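# Lavender case onto checked cloth, gold bar on top

## Task

Carry the lavender case to the centre of the checked cloth, then rest the gold bar on the case with its stamped side facing up; at the end neither hand may be in contact with the case or the bar.

## Robot and tools

Robot: two arms, left_arm and right_arm, each ending in a five-finger hand (left_arm has a left hand, the mirror of the right). Bases in the scene frame: left_arm at (-0.035, +0.236, -0.002) m, right_arm at (+0.015, -0.328, 0) m, both facing nearly straight along +x. A post stands behind the arms. Loose objects may occasionally get nudged by something other than the robot.

Scene frame: origin at table-top height midway between the arms, +x out over the table, +y toward left_arm, +z up. Arm names do not match image left/right. Reported end_effector_position (m) and end_effector_quat_wxyz are in this frame and may be off by a few cm.

Hand point: a spot 0.05 m in front of the palm, 0.15 m from the wrist flange along the fingers. Its +z runs along straight fingers, +y out of the palm, +x across the palm away from the thumb on the right hand (toward the thumb on the left hand). Straight fingertips extend 0.06-0.07 m past it along +z and sit 0.06 m back along -y. A wrist bracket on the little-finger side can collide with things.

execute_actions(actions, cameras): actions is a list of actions; each action is a table of 1 to 15 rows, each row one 1/30 s step; a short table repeats its final row up to 15 steps. Every row is one flat list of 28 numbers in [-1, 1] covering both arms: left dx, dy, dz, rx, ry, rz, then left hand little, ring, middle, index, thumb_bend, thumb_turn, force_limit, speed, then the same 14 for the right arm. dx..rz are an offset, not a pose: measured from that arm's Hand target as it was when the action began, along the Hand target's own axes; all rows of one action count from that same start, and each new action starts from the updated Hand target. 1.0 = 0.6 m for dx, dy, dz and 180 degrees for the rotation vector rx, ry, rz. Six zeros means no new pose request. Commanded orientation is clipped to within 40 degrees of the measured one each step. Images come back only if actions is empty or cameras names them.

Hand numbers (absolute targets, not offsets): fingers and thumb_bend -1 straight to +1 curled; thumb_turn -1 beside the palm to +1 opposite the fingers. force_limit -1..+1 maps to about 0..10 N at the fingertip (0..15 N for thumb motors). speed rises from near zero at -1 to full at +0.48 and stays full above. Use speed -0.94 or lower for gentle closing. With thumb turned in, the hand grips things about 0.035-0.065 m thick, handles down to 0.025 m; thumb tip against index pad can pinch light items up to about 0.08 m. There is no 'no change' value: to keep a hand as is, resend the last eight numbers actually run for it (or, if none yet, its hand_measured plus hand_force_limit and hand_speed). To squeeze harder, raise force_limit and send a more-closed target; to release, send a target more open than hand_measured.

move(target, speed, blend, blocking, cameras): target is one 28-number row or a list of up to 15 rows; every row's pose numbers are offsets from the Hand targets at the move's start (not from the previous row), same scale and axes as above. speed: m/s, 0.002 to 4.3, default 0.25 (turns at twice this in rad/s); one value or one per target. blend: corner rounding in m for lists, 0 = stop at each target. All paths share at most 10 s. Paths do not avoid obstacles or the other arm. blocking=false returns after about 0.5 s while the move keeps going. The result adds a move: line (done, off_target, moving, held, fault) and limits (paced = pose clipped, held = steps withheld).

wait(seconds): 0 to 3600, lets the scene run without new commands; a running move continues. stop(): brakes a running move. zoom_image(camera, region): camera cam_high or cam_low (both 896x504), region [x0, y0, x1, y1] in pixels, at most 504 wide and high, from the newest images. show_instructions(): shows the reference images. finished_scene(scene): ends the scene permanently.

Results: Hand target is the last commanded pose (after clipping) that the next offsets count from; the hand often stops 1-5 cm short, usually low, from friction and weight, without contact. Send the remaining gap as an offset if needed. hand_measured, hand_stopped_by (moving, target, force, stalled, fault) and hand_load_n list six values in motor order; a load falling to about 0 signals a lost grip. Joint torques and velocities are noisy.

Avoid: dropping anything even slightly, releasing moving objects, fast impacts, hard pushes, heavy twisting or overloading fingers, any contact between the two hands, and anything leaving the table. Long holds or stretched arms heat motors; at 100 °C an arm goes limp for 30-60 s. Pulling back past the hand point ends a push. Finish with both hands clear of the case and bar.

Each tool is called after ">>>" in YAML: its name, and indented under it one key for each argument.

Reference images:

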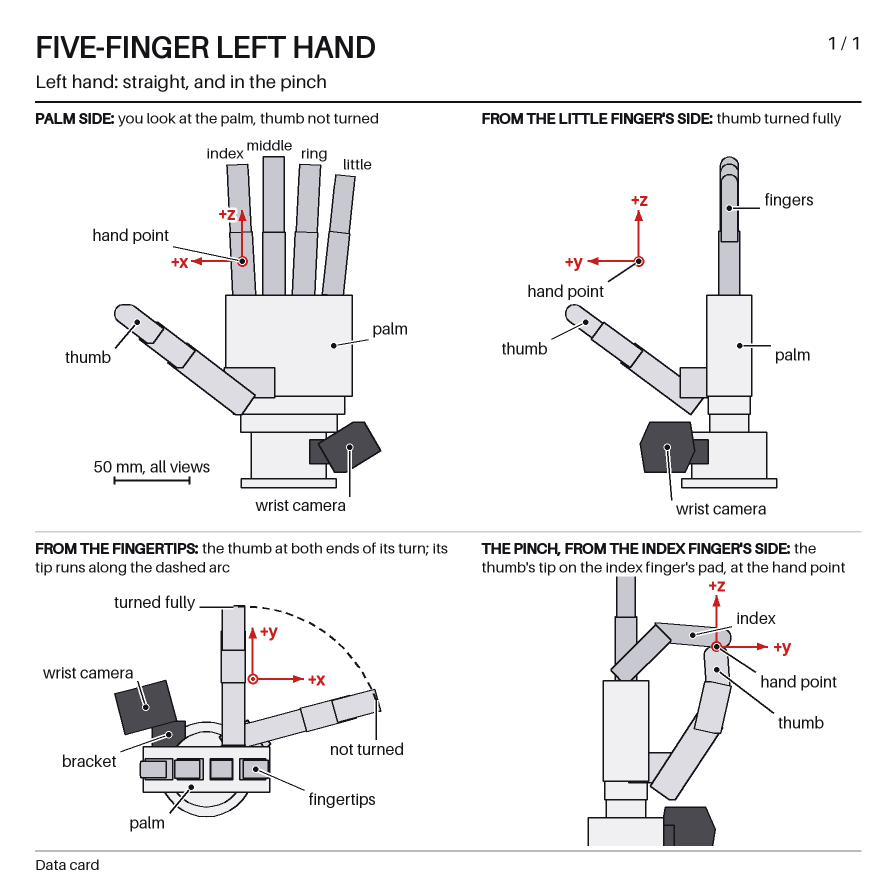

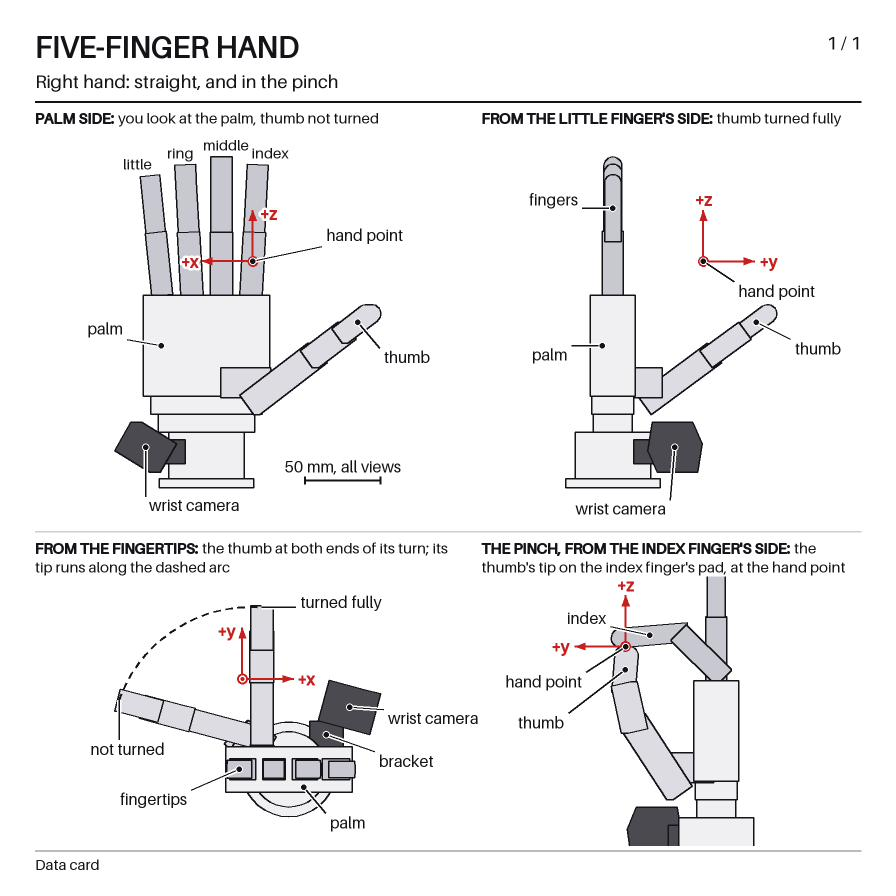

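## Session

>>> execute_actions:
  actions: []

Scene clock: 0.00 s.
left_arm: end_effector_position=(+0.3274, -0.0820, +0.2421) hand_measured=(-1.000, -1.000, -1.000, -1.000, -1.000, -1.000) hand_load_n=(-0.5, +0.0, +0.0, +0.0, +0.0, +0.0) hand_stopped_by=(target, target, target, target, target, target) hand_force_limit=0.00 hand_speed=-0.80 end_effector_quat_wxyz=(+0.408, +0.282, +0.864, -0.085) | right_arm: end_effector_position=(+0.4233, -0.4665, +0.1786) hand_measured=(-1.000, -1.000, -1.000, -1.000, -1.000, -1.000) hand_load_n=(+0.0, +0.0, +0.0, +0.0, +0.0, +0.0) hand_stopped_by=(target, target, target, target, target, target) hand_force_limit=0.00 hand_speed=-0.80 end_effector_quat_wxyz=(+0.178, +0.969, -0.041, +0.167)
Joint positions: left_arm=[-0.949 1.197 1.018 -0.579 -0.325 1.387] | right_arm=[-0.022 1.318 1.041 -0.945 0.356 -1.583]
Joint velocities: within noise
Joint torques (N m): no reading
Heat: left arm: hottest wrist yaw 35 °C; right arm: hottest wrist roll 37 °C.
Hand target: left_arm +0.3313, -0.0875, +0.2560; +0.419, +0.278, +0.859, -0.093 | right_arm +0.4302, -0.4667, +0.1859; +0.178, +0.967, -0.042, +0.176

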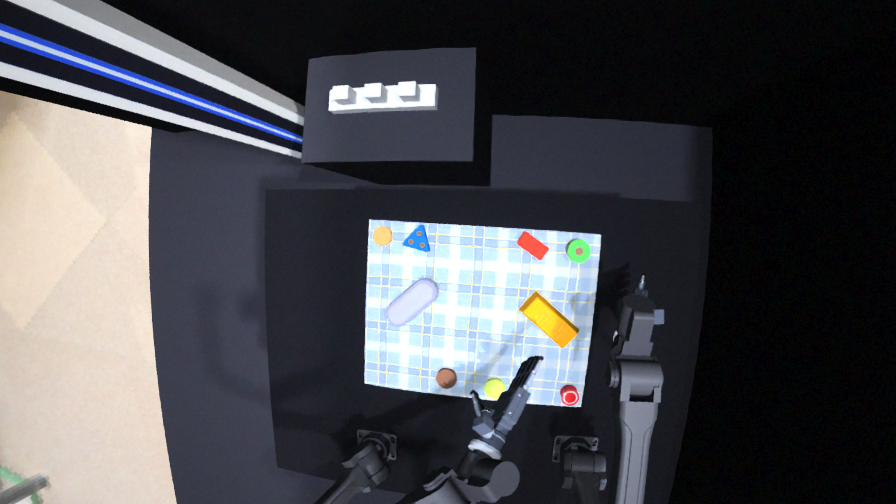

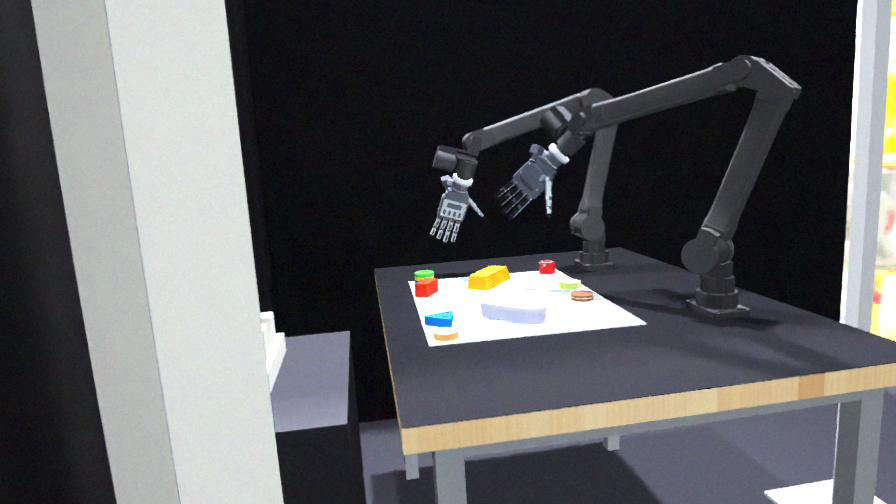

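>>> zoom_image:
  camera: "cam_high"
  region: [350, 200, 610, 420]

>>> zoom_image:
  camera: "cam_low"
  region: [380, 220, 660, 360]

>>> zoom_image:
  camera: "cam_high"
  region: [500, 270, 600, 360]

Scaled by 1.938 from the camera's image (finer frame: 1280x720).

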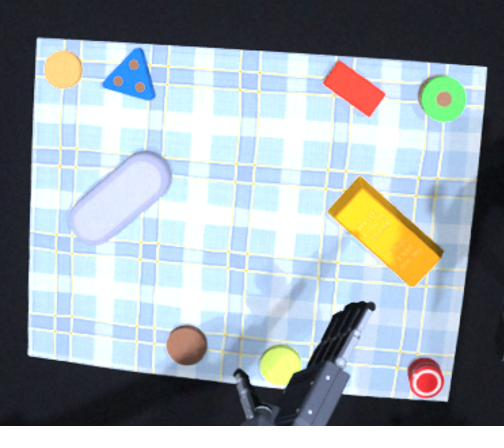

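Scaled by 1.800 from the camera's image (finer frame: 1280x720).

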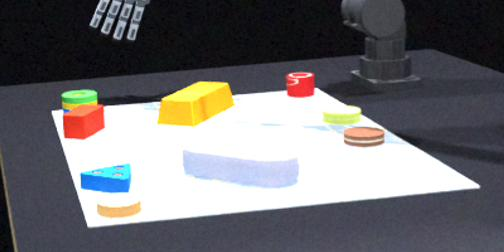

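Scaled by 5.040 from the camera's image (finer frame: 1280x720).

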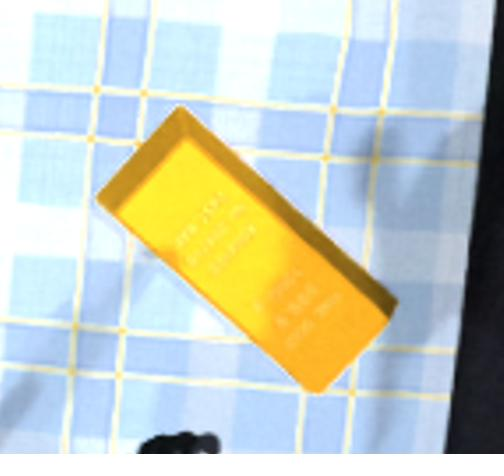

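>>> zoom_image:
  camera: "cam_low"
  region: [390, 250, 530, 360]

>>> zoom_image:
  camera: "cam_low"
  region: [510, 230, 670, 350]

>>> zoom_image:
  camera: "cam_high"
  region: [370, 260, 450, 340]

>>> zoom_image:
  camera: "cam_low"
  region: [450, 250, 570, 340]

>>> zoom_image:
  camera: "cam_high"
  region: [340, 400, 700, 504]

Scaled by 3.600 from the camera's image (finer frame: 1280x720).

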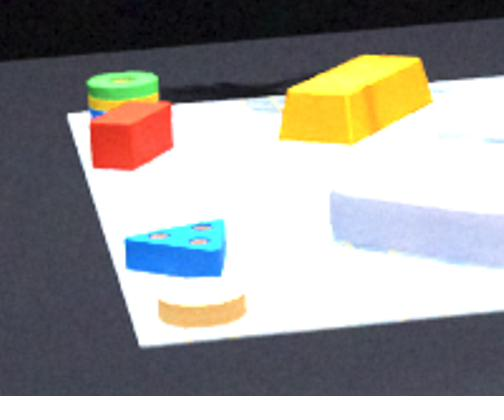

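Scaled by 3.150 from the camera's image (finer frame: 1280x720).

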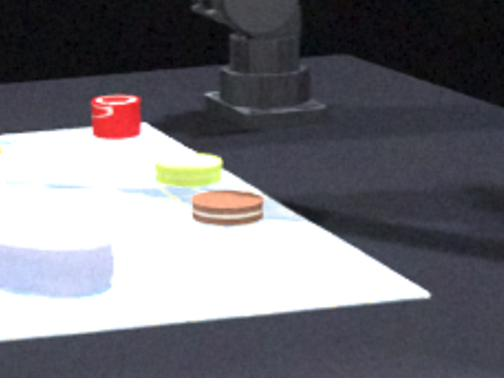

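Scaled by 6.300 from the camera's image (finer frame: 1280x720).

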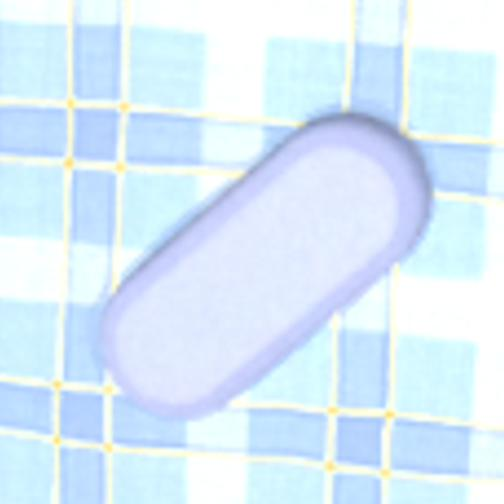

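Scaled by 4.200 from the camera's image (finer frame: 1280x720).

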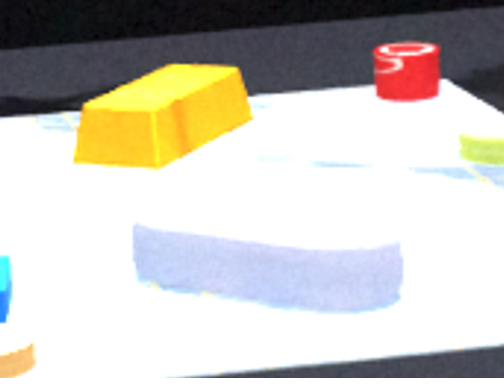

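Scaled by 1.400 from the camera's image (finer frame: 1280x720).

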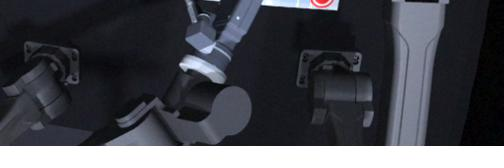

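>>> move:
  target: [0,0,0,0,0,-0.1667,-1,-1,-1,-1,-1,-1,0,-0.8,0,0,0,0,0,0,-1,-1,-1,-1,-1,-1,0,-0.8]

Scene clock: 229.37 s.
left_arm: end_effector_position=(+0.3192, -0.0788, +0.2321) hand_measured=(-1.000, -1.000, -1.000, -1.000, -1.000, -1.000) hand_load_n=(+0.0, +0.0, -0.5, +0.0, +0.0, +0.0) hand_stopped_by=(target, target, target, target, target, target) hand_force_limit=0.00 hand_speed=-0.80 end_effector_quat_wxyz=(+0.370, +0.060, +0.909, -0.184) | right_arm: end_effector_position=(+0.4233, -0.4665, +0.1786) hand_measured=(-1.000, -1.000, -1.000, -1.000, -1.000, -1.000) hand_load_n=(+0.0, +0.0, +0.0, +0.0, +0.0, +0.0) hand_stopped_by=(target, target, target, target, target, target) hand_force_limit=0.00 hand_speed=-0.80 end_effector_quat_wxyz=(+0.178, +0.969, -0.041, +0.167)
Joint positions: left_arm=[-0.892 1.197 1.049 -0.606 -0.276 0.925] | right_arm=[-0.022 1.318 1.041 -0.945 0.356 -1.583]
Joint torques (N m): left_arm=[0.5 -10.05 15.35 1.98 -0.12 0.01] | right_arm=[-0.62 -8.7 8.96 1.18 0.17 -0.08]
Heat: left arm: hottest elbow 41 °C; right arm: hottest elbow 44 °C.
Hand target: left_arm +0.3312, -0.0876, +0.2560; +0.381, +0.046, +0.902, -0.199 | right_arm +0.4302, -0.4667, +0.1859; +0.178, +0.967, -0.042, +0.176
Off the commanded pose: left_arm 0.028 m, 3 deg | right_arm 0.010 m, 1 deg.
move: off_target (left_arm)

>>> move:
  target: [-0.03,0.603,-0.4453,-0.1145,-0.2223,-0.5151,-1,-1,-1,-1,-1,-1,0,-0.8,0,0,0,0,0,0,-1,-1,-1,-1,-1,-1,0,-0.8]
  speed: 0.35
  cameras: ["all"]

Scene clock: 268.03 s.
left_arm: end_effector_position=(+0.2448, +0.3479, +0.2915) hand_measured=(-1.000, -1.000, -1.000, -1.000, -1.000, -1.000) hand_load_n=(+0.0, +0.0, -0.5, -0.5, +0.0, +0.0) hand_stopped_by=(target, target, target, target, target, target) hand_force_limit=0.00 hand_speed=-0.80 end_effector_quat_wxyz=(-0.362, +0.732, -0.518, +0.254) | right_arm: end_effector_position=(+0.4233, -0.4665, +0.1786) hand_measured=(-1.000, -1.000, -1.000, -1.000, -1.000, -1.000) hand_load_n=(+0.0, +0.0, +0.0, +0.0, +0.0, +0.0) hand_stopped_by=(target, target, target, target, target, target) hand_force_limit=0.00 hand_speed=-0.80 end_effector_quat_wxyz=(+0.178, +0.969, -0.041, +0.167)
Joint positions: left_arm=[0.574 0.645 0.891 -0.914 0.178 0.142] | right_arm=[-0.022 1.318 1.041 -0.945 0.356 -1.583]
Joint torques (N m): left_arm=[-0.15 -2.26 15.23 2.07 0.26 0.03] | right_arm=[-0.85 -8.18 8.81 0.88 0.15 -0.1]
Heat: left arm: hottest elbow 41 °C; right arm: hottest elbow 44 °C.
Hand target: left_arm +0.2501, +0.3505, +0.3202; -0.378, +0.727, -0.509, +0.265 | right_arm +0.4302, -0.4667, +0.1859; +0.178, +0.967, -0.042, +0.176
Off the commanded pose: left_arm 0.029 m, 3 deg | right_arm 0.010 m, 1 deg.
move: off_target (left_arm)

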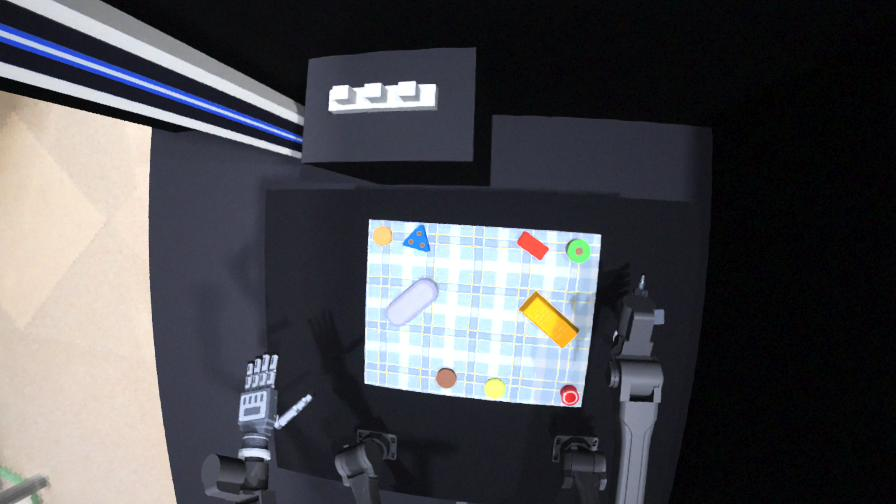

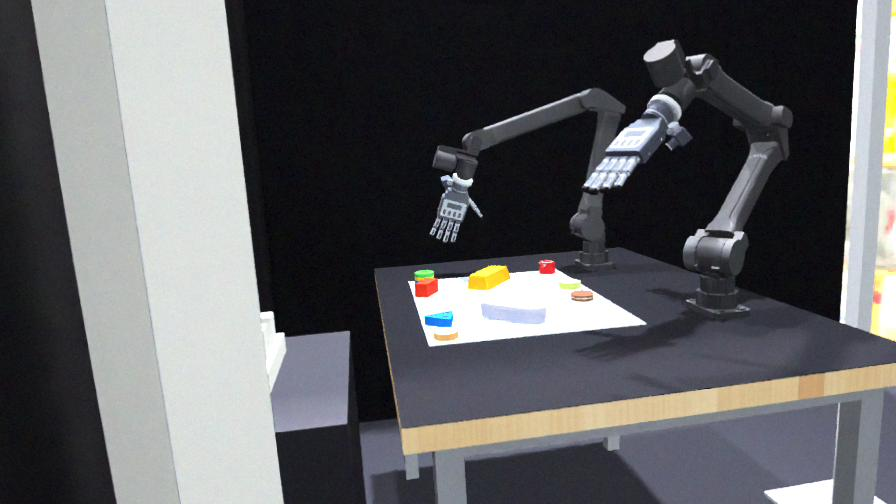

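>>> move:
  target: [0,0,0,0,0,0,-1,-1,-1,-1,-1,-1,0,-0.8,-0.0548,-0.9282,-0.437,0.3483,-0.0339,0.2825,-0.55,-0.55,-0.55,-0.55,-1,1,0,0]
  speed: 0.3
  cameras: ["all"]

Scene clock: 286.37 s.
left_arm: end_effector_position=(+0.2449, +0.3478, +0.2915) hand_measured=(-1.000, -1.000, -1.000, -1.000, -1.000, -1.000) hand_load_n=(+0.0, +0.0, +0.0, +0.0, +0.0, -0.5) hand_stopped_by=(target, target, target, target, target, target) hand_force_limit=0.00 hand_speed=-0.80 end_effector_quat_wxyz=(-0.361, +0.732, -0.518, +0.254) | right_arm: end_effector_position=(+0.3834, +0.1293, +0.1991) hand_measured=(-0.550, -0.550, -0.550, -0.550, -1.000, +1.000) hand_load_n=(+0.0, +0.0, +0.0, +0.0, +0.0, +0.0) hand_stopped_by=(target, target, target, target, target, target) hand_force_limit=0.00 hand_speed=0.00 end_effector_quat_wxyz=(-0.402, +0.829, -0.348, +0.175)
Joint positions: left_arm=[0.574 0.645 0.891 -0.914 0.178 0.142] | right_arm=[0.873 1.447 1.174 -0.392 0.079 0.049]
Joint torques (N m): left_arm=[-0.15 -2.32 15.27 2.11 0.27 0.01] | right_arm=[-0.32 -10.52 11.95 2.71 0.06 0.01]
Heat: left arm: hottest elbow 41 °C; right arm: hottest elbow 44 °C.
Hand target: left_arm +0.2501, +0.3505, +0.3202; -0.378, +0.727, -0.509, +0.265 | right_arm +0.3948, +0.1478, +0.2200; -0.424, +0.817, -0.347, +0.180
Off the commanded pose: left_arm 0.029 m, 3 deg | right_arm 0.030 m, 3 deg.
move: off_target (right_arm)

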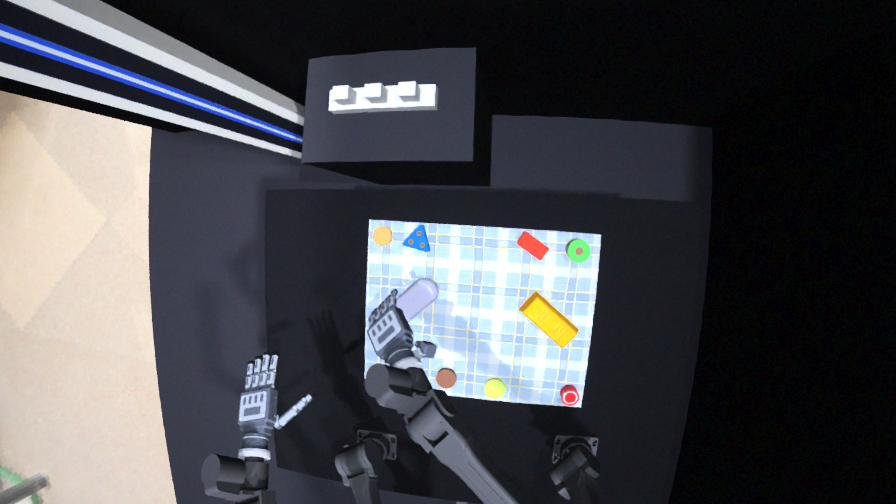

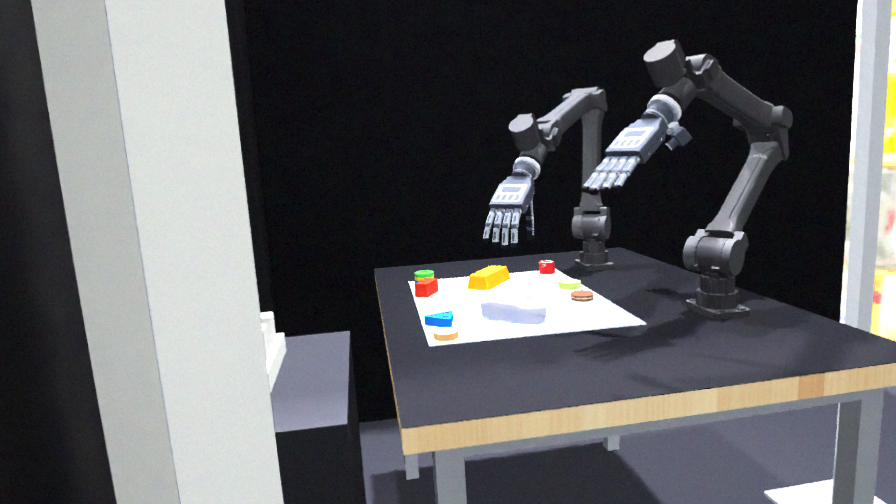

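>>> zoom_image:
  camera: "cam_high"
  region: [350, 260, 470, 380]

>>> zoom_image:
  camera: "cam_low"
  region: [440, 150, 600, 340]

Scaled by 4.200 from the camera's image (finer frame: 1280x720).

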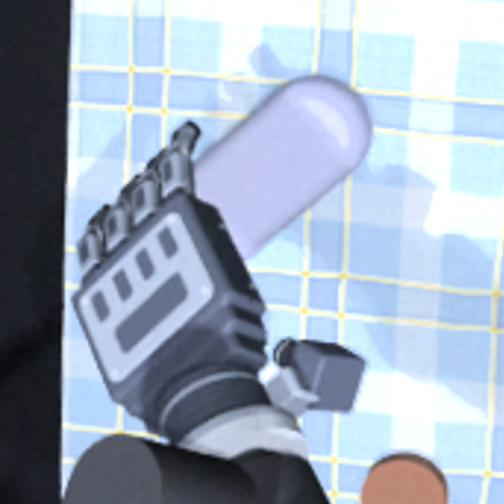

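Scaled by 2.653 from the camera's image (finer frame: 1280x720).

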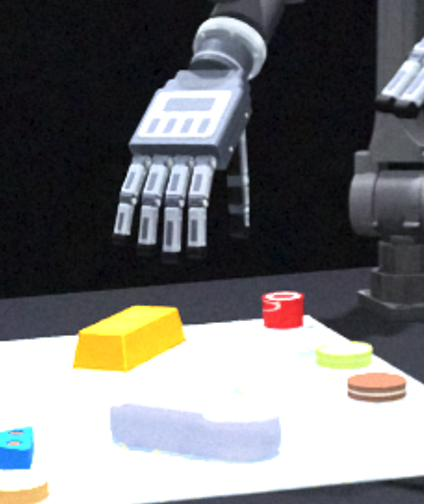

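>>> move:
  target: [0,0,0,0,0,0,-1,-1,-1,-1,-1,-1,0,-0.8,-0.003,0.1312,0.1322,0,0,0,-0.55,-0.55,-0.55,-0.55,-1,1,0,0]
  speed: 0.2
  cameras: ["all"]

>>> zoom_image:
  camera: "cam_high"
  region: [350, 260, 470, 380]

>>> zoom_image:
  camera: "cam_low"
  region: [440, 200, 600, 340]

Scene clock: 310.17 s.
left_arm: end_effector_position=(+0.2449, +0.3478, +0.2915) hand_measured=(-1.000, -1.000, -1.000, -1.000, -1.000, -1.000) hand_load_n=(+0.0, +0.0, +0.0, +0.0, +0.0, +0.0) hand_stopped_by=(target, target, target, target, target, target) hand_force_limit=0.00 hand_speed=-0.80 end_effector_quat_wxyz=(-0.361, +0.732, -0.518, +0.254) | right_arm: end_effector_position=(+0.4074, +0.1572, +0.1080) hand_measured=(-0.550, -0.550, -0.550, -0.550, -1.000, +1.000) hand_load_n=(+0.0, +0.0, +0.0, +0.0, +0.0, +0.0) hand_stopped_by=(target, target, target, target, target, target) hand_force_limit=0.00 hand_speed=0.00 end_effector_quat_wxyz=(-0.417, +0.821, -0.346, +0.180)
Joint positions: left_arm=[0.574 0.645 0.891 -0.914 0.178 0.142] | right_arm=[0.873 1.621 1.099 -0.107 0.079 0.049]
Joint torques (N m): left_arm=[-0.21 -2.08 15.27 2.1 0.24 0] | right_arm=[-0.09 -13.1 7.57 2.43 0.11 0.04]
Heat: left arm: hottest elbow 41 °C; right arm: hottest elbow 44 °C.
Hand target: left_arm +0.2501, +0.3505, +0.3202; -0.378, +0.727, -0.509, +0.265 | right_arm +0.4076, +0.1628, +0.1101; -0.425, +0.817, -0.347, +0.180
Off the commanded pose: left_arm 0.029 m, 3 deg | right_arm 0.006 m, 1 deg.
move: done

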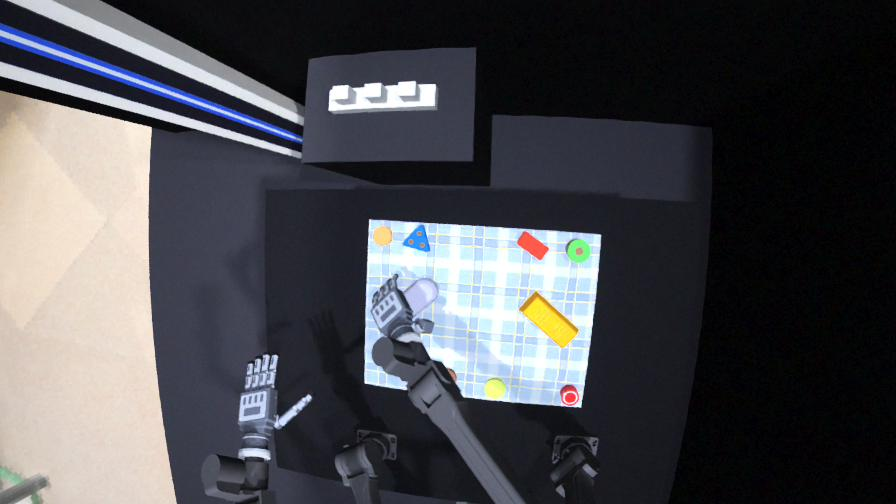

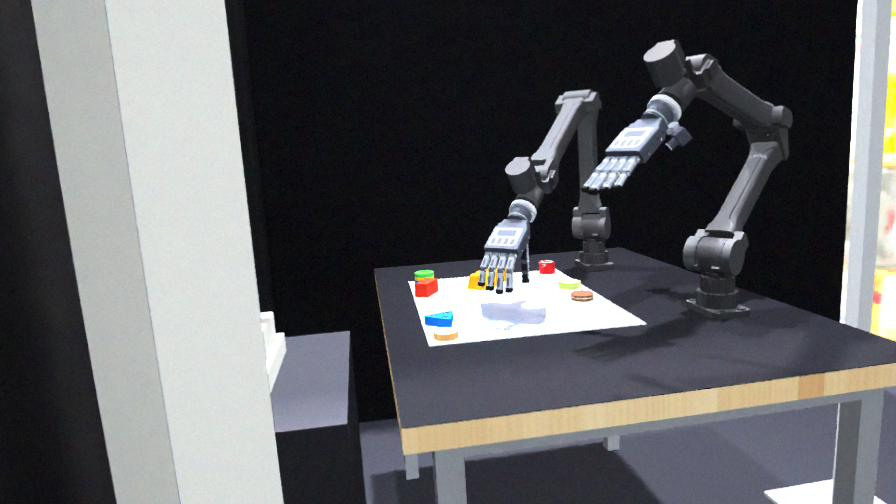

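Scaled by 4.200 from the camera's image (finer frame: 1280x720).

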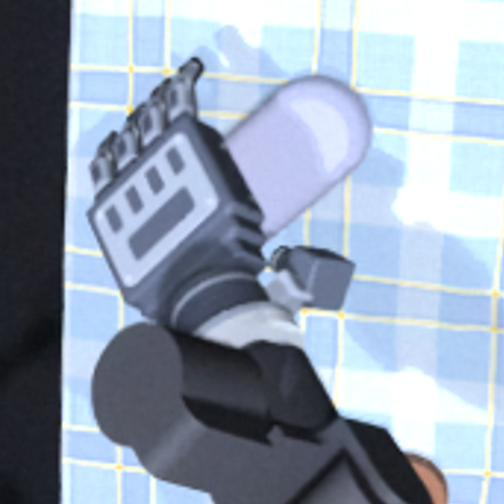

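Scaled by 3.150 from the camera's image (finer frame: 1280x720).

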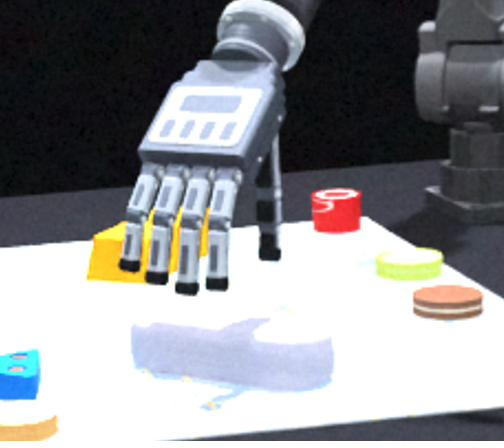

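>>> zoom_image:
  camera: "cam_high"
  region: [364, 268, 414, 318]

Scaled by 10.080 from the camera's image (finer frame: 1280x720).

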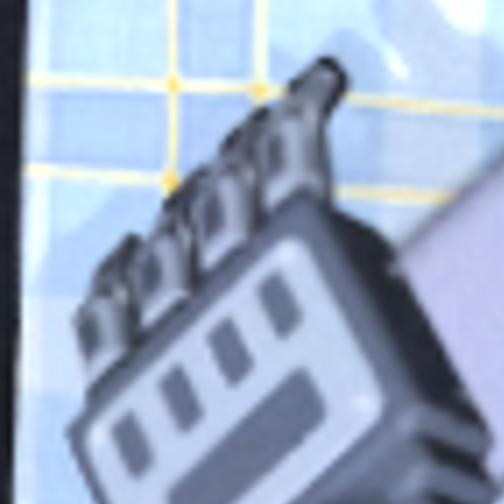

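>>> move:
  target: [0,0,0,0,0,0,-1,-1,-1,-1,-1,-1,0,-0.8,0.0117,0.0692,0.0262,0,0,0,-0.62,-0.62,-0.62,-0.62,-1,1,0,0]
  speed: 0.1
  cameras: ["all"]

>>> zoom_image:
  camera: "cam_low"
  region: [460, 220, 580, 330]

>>> zoom_image:
  camera: "cam_high"
  region: [364, 268, 444, 348]

Scene clock: 347.73 s.
left_arm: end_effector_position=(+0.2449, +0.3478, +0.2915) hand_measured=(-1.000, -1.000, -1.000, -1.000, -1.000, -1.000) hand_load_n=(+0.0, +0.0, +0.0, +0.0, +0.0, +0.0) hand_stopped_by=(target, target, target, target, target, target) hand_force_limit=0.00 hand_speed=-0.80 end_effector_quat_wxyz=(-0.361, +0.732, -0.518, +0.254) | right_arm: end_effector_position=(+0.4011, +0.1509, +0.0751) hand_measured=(-0.620, -0.620, -0.620, -0.620, -1.000, +1.000) hand_load_n=(+0.0, +0.0, +0.0, -0.5, +0.0, +0.5) hand_stopped_by=(target, target, target, target, target, target) hand_force_limit=0.00 hand_speed=0.00 end_effector_quat_wxyz=(-0.425, +0.817, -0.344, +0.181)
Joint positions: left_arm=[0.574 0.645 0.891 -0.914 0.178 0.142] | right_arm=[0.873 1.647 1.018 0.017 0.076 0.049]
Joint torques (N m): left_arm=[-0.15 -2.2 15.28 2.06 0.24 0.01] | right_arm=[-0.62 -12.22 6.83 2.63 -0.2 -0.05]
Heat: left arm: hottest elbow 42 °C; right arm: hottest elbow 42 °C.
Hand target: left_arm +0.2501, +0.3505, +0.3202; -0.378, +0.727, -0.509, +0.265 | right_arm +0.4045, +0.1500, +0.0670; -0.424, +0.817, -0.347, +0.180
Off the commanded pose: left_arm 0.029 m, 3 deg | right_arm 0.009 m, 0 deg.
move: done

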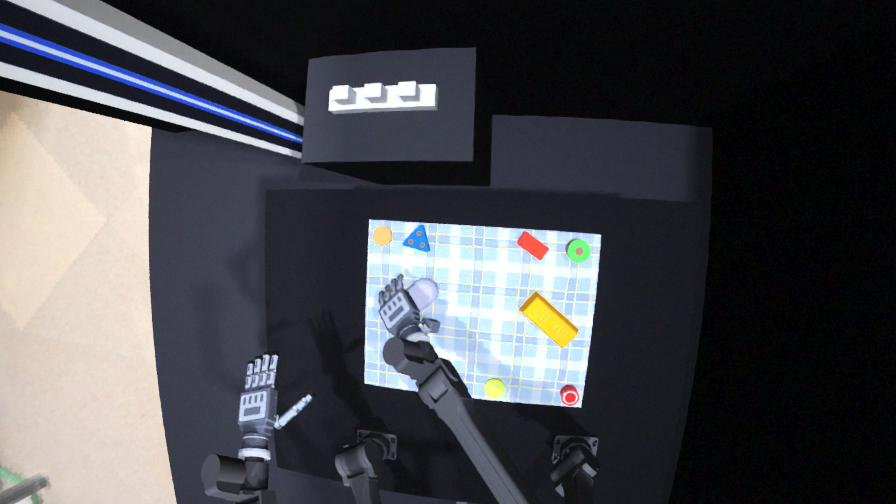

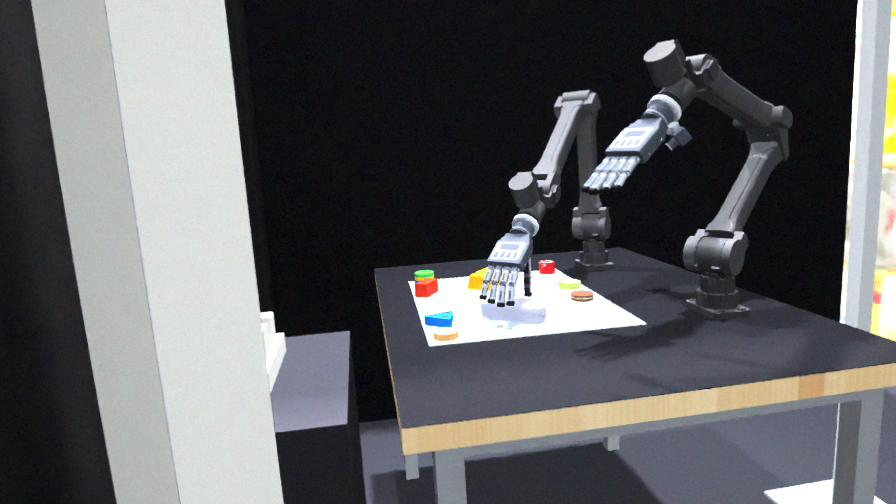

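Scaled by 4.200 from the camera's image (finer frame: 1280x720).

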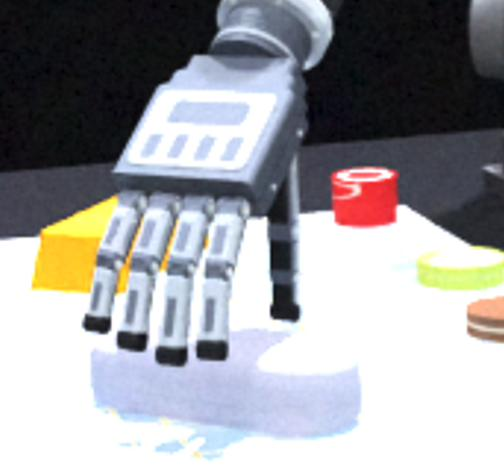

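Scaled by 6.300 from the camera's image (finer frame: 1280x720).

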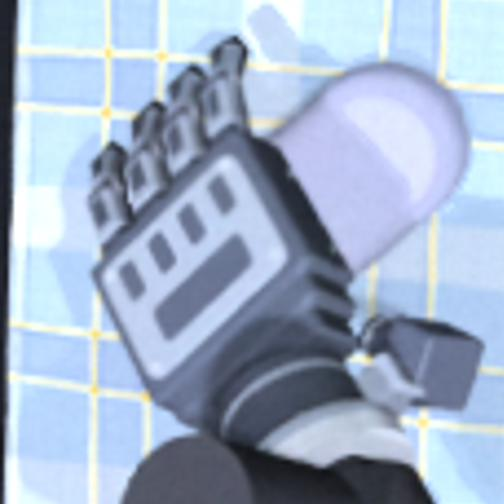

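>>> move:
  target: [0,0,0,0,0,0,-1,-1,-1,-1,-1,-1,0,-0.8,0.02,0.0252,-0.0158,0,0,0,-0.62,-0.62,-0.62,-0.62,-1,1,0,0]
  speed: 0.1

Scene clock: 372.23 s.
left_arm: end_effector_position=(+0.2449, +0.3478, +0.2915) hand_measured=(-1.000, -1.000, -1.000, -1.000, -1.000, -1.000) hand_load_n=(+0.0, +0.0, +0.0, +0.0, +0.0, -0.5) hand_stopped_by=(target, target, target, target, target, target) hand_force_limit=0.00 hand_speed=-0.80 end_effector_quat_wxyz=(-0.361, +0.732, -0.518, +0.254) | right_arm: end_effector_position=(+0.3914, +0.1329, +0.0519) hand_measured=(-0.620, -0.620, -0.620, -0.620, -1.000, +1.000) hand_load_n=(-0.5, +0.0, +0.0, +0.0, +0.0, +0.0) hand_stopped_by=(target, target, target, target, target, target) hand_force_limit=0.00 hand_speed=0.00 end_effector_quat_wxyz=(-0.415, +0.823, -0.348, +0.173)
Joint positions: left_arm=[0.574 0.645 0.891 -0.914 0.178 0.142] | right_arm=[0.86 1.647 0.957 0.05 0.058 0.049]
Joint torques (N m): left_arm=[-0.09 -2.14 15.27 2.11 0.26 0.02] | right_arm=[-2.14 -14.39 6.95 2.56 -0.18 -0.23]
Heat: left arm: hottest elbow 42 °C; right arm: hottest elbow 41 °C.
Hand target: left_arm +0.2501, +0.3505, +0.3202; -0.378, +0.727, -0.509, +0.265 | right_arm +0.4011, +0.1301, +0.0602; -0.425, +0.817, -0.347, +0.180
Off the commanded pose: left_arm 0.029 m, 3 deg | right_arm 0.013 m, 2 deg.
move: off_target (right_arm)

>>> move:
  target: [0,0,0,0,0,0,-1,-1,-1,-1,-1,-1,0,-0.8,0.0022,0.0123,0.0258,0,0,0,-0.62,-0.62,-0.62,-0.62,-1,1,0,0]
  speed: 0.1
  cameras: ["all"]

>>> zoom_image:
  camera: "cam_low"
  region: [460, 220, 580, 330]

>>> zoom_image:
  camera: "cam_high"
  region: [364, 268, 444, 348]

Scene clock: 382.40 s.
left_arm: end_effector_position=(+0.2449, +0.3478, +0.2915) hand_measured=(-1.000, -1.000, -1.000, -1.000, -1.000, -1.000) hand_load_n=(+0.0, +0.0, +0.0, +0.0, +0.0, +0.0) hand_stopped_by=(target, target, target, target, target, target) hand_force_limit=0.00 hand_speed=-0.80 end_effector_quat_wxyz=(-0.361, +0.732, -0.518, +0.254) | right_arm: end_effector_position=(+0.3957, +0.1370, +0.0494) hand_measured=(-0.620, -0.620, -0.620, -0.620, -1.000, +1.000) hand_load_n=(+0.0, -0.5, +0.0, +0.0, +0.0, +0.0) hand_stopped_by=(target, target, target, target, target, target) hand_force_limit=0.00 hand_speed=0.00 end_effector_quat_wxyz=(-0.423, +0.819, -0.345, +0.175)
Joint positions: left_arm=[0.574 0.645 0.891 -0.914 0.178 0.142] | right_arm=[0.858 1.662 0.957 0.084 0.055 0.047]
Joint torques (N m): left_arm=[-0.32 -2.08 15.27 2.04 0.25 0.02] | right_arm=[-1.49 -12.04 7.54 2.54 -0.22 -0.2]
Heat: left arm: hottest elbow 42 °C; right arm: hottest elbow 41 °C.
Hand target: left_arm +0.2501, +0.3505, +0.3202; -0.378, +0.727, -0.509, +0.265 | right_arm +0.4080, +0.1349, +0.0452; -0.424, +0.817, -0.347, +0.180
Off the commanded pose: left_arm 0.029 m, 3 deg | right_arm 0.013 m, 1 deg.
move: off_target (right_arm)

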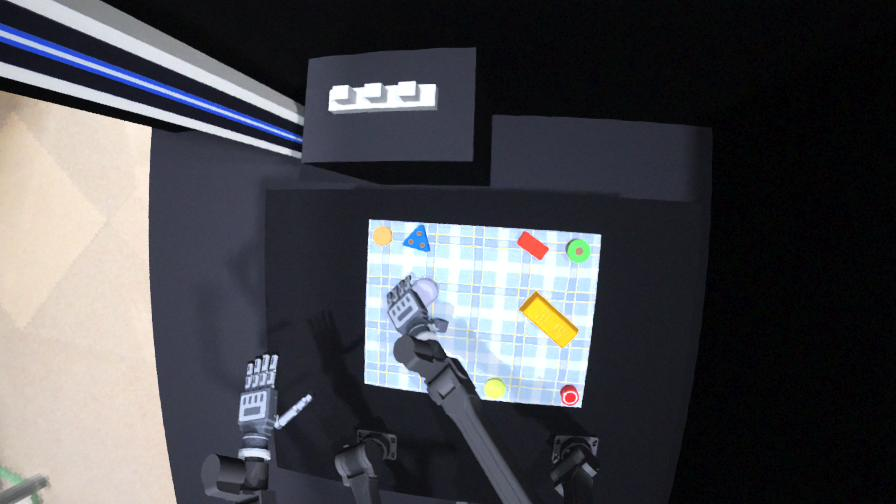

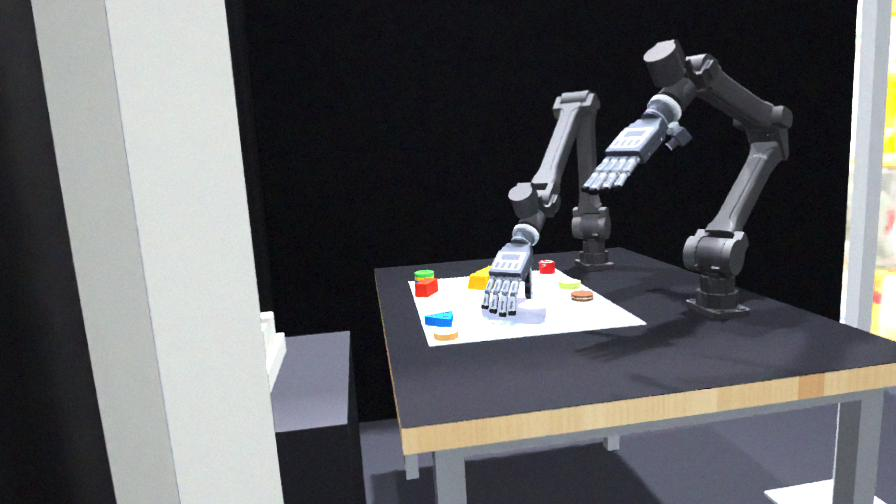

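Scaled by 4.200 from the camera's image (finer frame: 1280x720).

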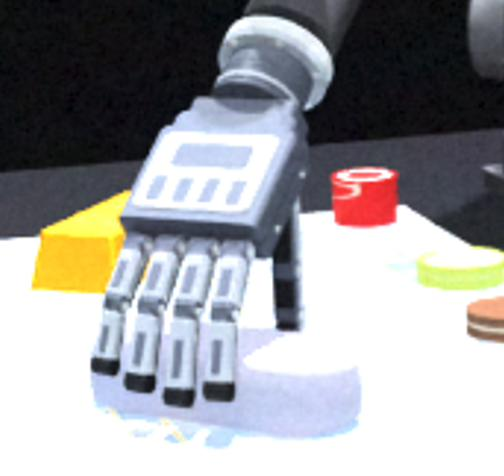

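Scaled by 6.300 from the camera's image (finer frame: 1280x720).

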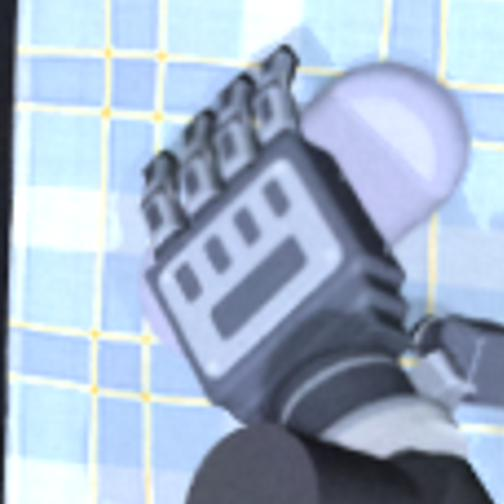

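>>> move:
  target: [0,0,0,0,0,0,-1,-1,-1,-1,-1,-1,0,-0.8,0.0012,0.0198,0.0212,0,0,0,-0.62,-0.62,-0.62,-0.62,-1,1,0,0]
  speed: 0.1

Scene clock: 399.27 s.
left_arm: end_effector_position=(+0.2449, +0.3478, +0.2915) hand_measured=(-1.000, -1.000, -1.000, -1.000, -1.000, -1.000) hand_load_n=(+0.0, +0.0, +0.0, +0.0, +0.0, +0.0) hand_stopped_by=(target, target, target, target, target, target) hand_force_limit=0.00 hand_speed=-0.80 end_effector_quat_wxyz=(-0.361, +0.732, -0.518, +0.254) | right_arm: end_effector_position=(+0.3999, +0.1407, +0.0328) hand_measured=(-0.620, -0.620, -0.620, -0.620, -1.000, +1.000) hand_load_n=(+0.0, +0.0, +0.0, +0.0, +0.0, +0.0) hand_stopped_by=(target, target, target, target, target, target) hand_force_limit=0.00 hand_speed=0.00 end_effector_quat_wxyz=(-0.425, +0.819, -0.345, +0.175)
Joint positions: left_arm=[0.574 0.645 0.891 -0.914 0.178 0.142] | right_arm=[0.856 1.706 0.957 0.131 0.052 0.046]
Joint torques (N m): left_arm=[0.03 -2.08 15.21 2.07 0.26 0] | right_arm=[-1.96 -12.04 7.08 2.44 -0.15 -0.23]
Heat: left arm: hottest elbow 43 °C; right arm: hottest elbow 41 °C.
Hand target: left_arm +0.2501, +0.3505, +0.3202; -0.378, +0.727, -0.509, +0.265 | right_arm +0.4110, +0.1369, +0.0279; -0.424, +0.817, -0.347, +0.180
Off the commanded pose: left_arm 0.029 m, 3 deg | right_arm 0.013 m, 1 deg.
move: off_target (right_arm)

>>> move:
  target: [0,0,0,0,0,0,-1,-1,-1,-1,-1,-1,0,-0.8,0,0,0,0,0,0,-0.36,-0.36,-0.36,-0.36,-1,1,-0.7,-0.9]
  cameras: ["all"]

>>> zoom_image:
  camera: "cam_low"
  region: [460, 220, 580, 330]

>>> zoom_image:
  camera: "cam_high"
  region: [364, 268, 444, 348]

Scene clock: 409.93 s.
left_arm: end_effector_position=(+0.2449, +0.3478, +0.2915) hand_measured=(-1.000, -1.000, -1.000, -1.000, -1.000, -1.000) hand_load_n=(+0.0, +0.0, +0.0, +0.0, -0.5, +0.0) hand_stopped_by=(target, target, target, target, target, target) hand_force_limit=0.00 hand_speed=-0.80 end_effector_quat_wxyz=(-0.361, +0.732, -0.518, +0.254) | right_arm: end_effector_position=(+0.4008, +0.1417, +0.0340) hand_measured=(-0.360, -0.360, -0.444, -0.360, -1.000, +1.000) hand_load_n=(+0.0, +0.0, +1.0, +0.0, +0.0, +0.0) hand_stopped_by=(target, target, force, target, target, target) hand_force_limit=-0.70 hand_speed=-0.90 end_effector_quat_wxyz=(-0.428, +0.817, -0.344, +0.175)
Joint positions: left_arm=[0.574 0.645 0.891 -0.914 0.178 0.142] | right_arm=[0.856 1.706 0.957 0.137 0.052 0.046]
Joint torques (N m): left_arm=[-0.21 -2.2 15.28 2.06 0.25 0] | right_arm=[-1.67 -11.99 7.05 2.28 -0.12 -0.2]
Heat: left arm: hottest elbow 43 °C; right arm: hottest elbow 41 °C.
Hand target: left_arm +0.2501, +0.3505, +0.3202; -0.378, +0.727, -0.509, +0.265 | right_arm +0.4111, +0.1370, +0.0280; -0.424, +0.817, -0.347, +0.180
Off the commanded pose: left_arm 0.029 m, 3 deg | right_arm 0.013 m, 1 deg.
move: done

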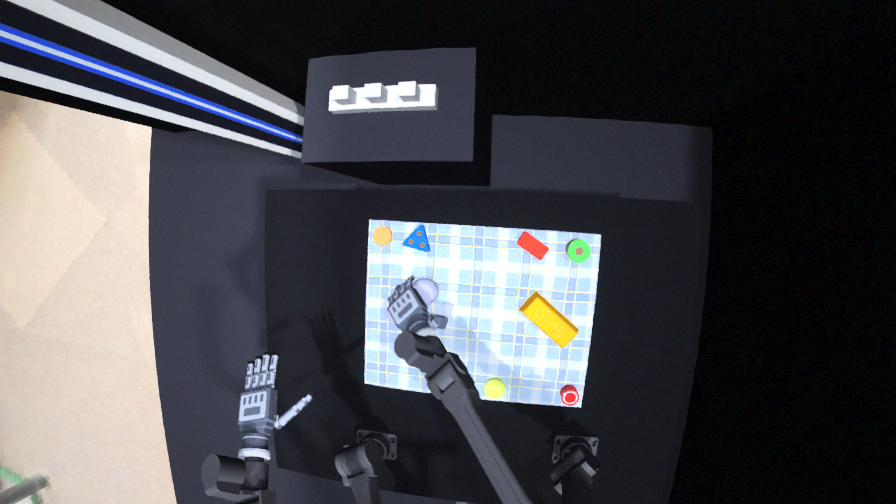

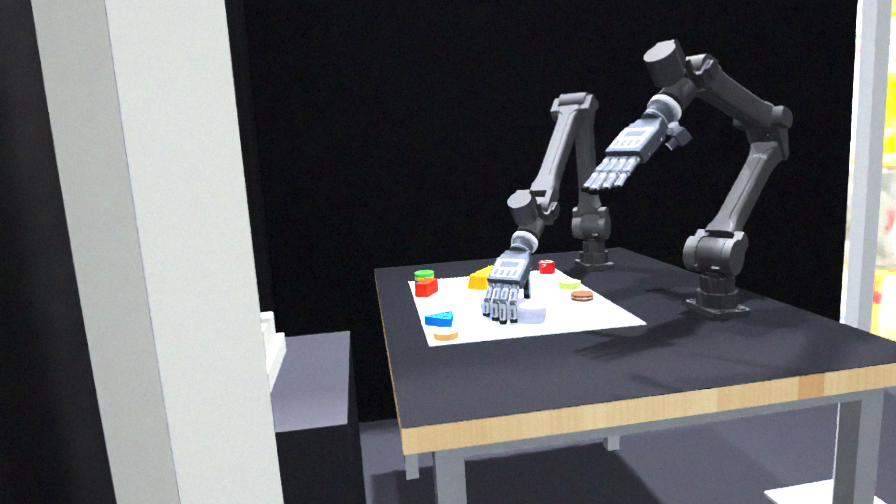

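Scaled by 4.200 from the camera's image (finer frame: 1280x720).

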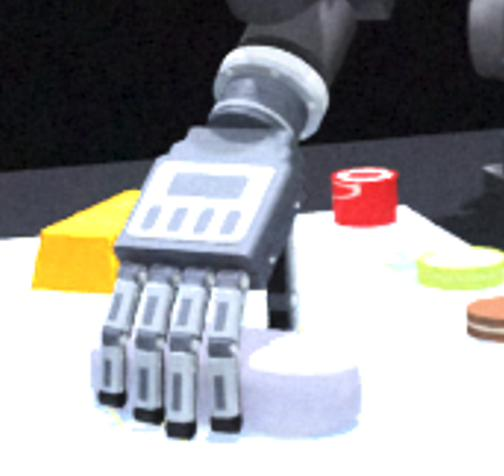

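Scaled by 6.300 from the camera's image (finer frame: 1280x720).

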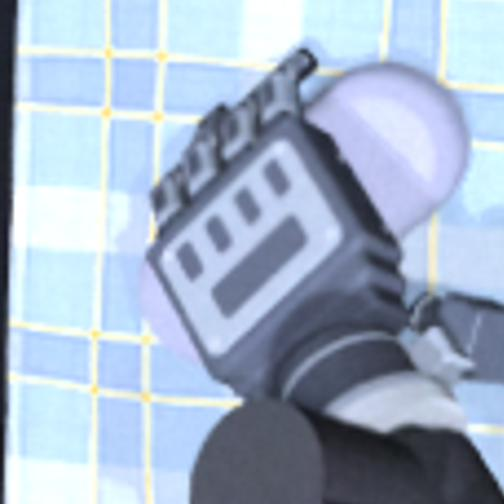

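>>> move:
  target: [0,0,0,0,0,0,-1,-1,-1,-1,-1,-1,0,-0.8,0,0,0,0,0,0,-0.36,-0.36,-0.36,-0.36,0.2,1,-0.4,-0.9]

Scene clock: 417.63 s.
left_arm: end_effector_position=(+0.2449, +0.3478, +0.2915) hand_measured=(-1.000, -1.000, -1.000, -1.000, -1.000, -1.000) hand_load_n=(+0.0, -0.5, +0.0, +0.0, +0.0, +0.0) hand_stopped_by=(target, target, target, target, target, target) hand_force_limit=0.00 hand_speed=-0.80 end_effector_quat_wxyz=(-0.361, +0.732, -0.518, +0.254) | right_arm: end_effector_position=(+0.4008, +0.1417, +0.0340) hand_measured=(-0.360, -0.360, -0.444, -0.360, -0.692, +1.000) hand_load_n=(+0.0, +0.5, +1.5, +2.5, +4.5, +0.0) hand_stopped_by=(target, target, force, target, force, target) hand_force_limit=-0.40 hand_speed=-0.90 end_effector_quat_wxyz=(-0.428, +0.817, -0.344, +0.175)
Joint positions: left_arm=[0.574 0.645 0.891 -0.914 0.178 0.142] | right_arm=[0.856 1.706 0.957 0.137 0.052 0.046]
Joint torques (N m): left_arm=[0.03 -2.2 15.3 2.09 0.26 0] | right_arm=[-0.79 -12.81 6.99 2.3 -0.17 -0.18]
Heat: left arm: hottest elbow 43 °C; right arm: hottest elbow 41 °C.
Hand target: left_arm +0.2501, +0.3505, +0.3202; -0.378, +0.727, -0.509, +0.265 | right_arm +0.4111, +0.1370, +0.0280; -0.424, +0.817, -0.347, +0.180
Off the commanded pose: left_arm 0.029 m, 3 deg | right_arm 0.013 m, 1 deg.
move: done


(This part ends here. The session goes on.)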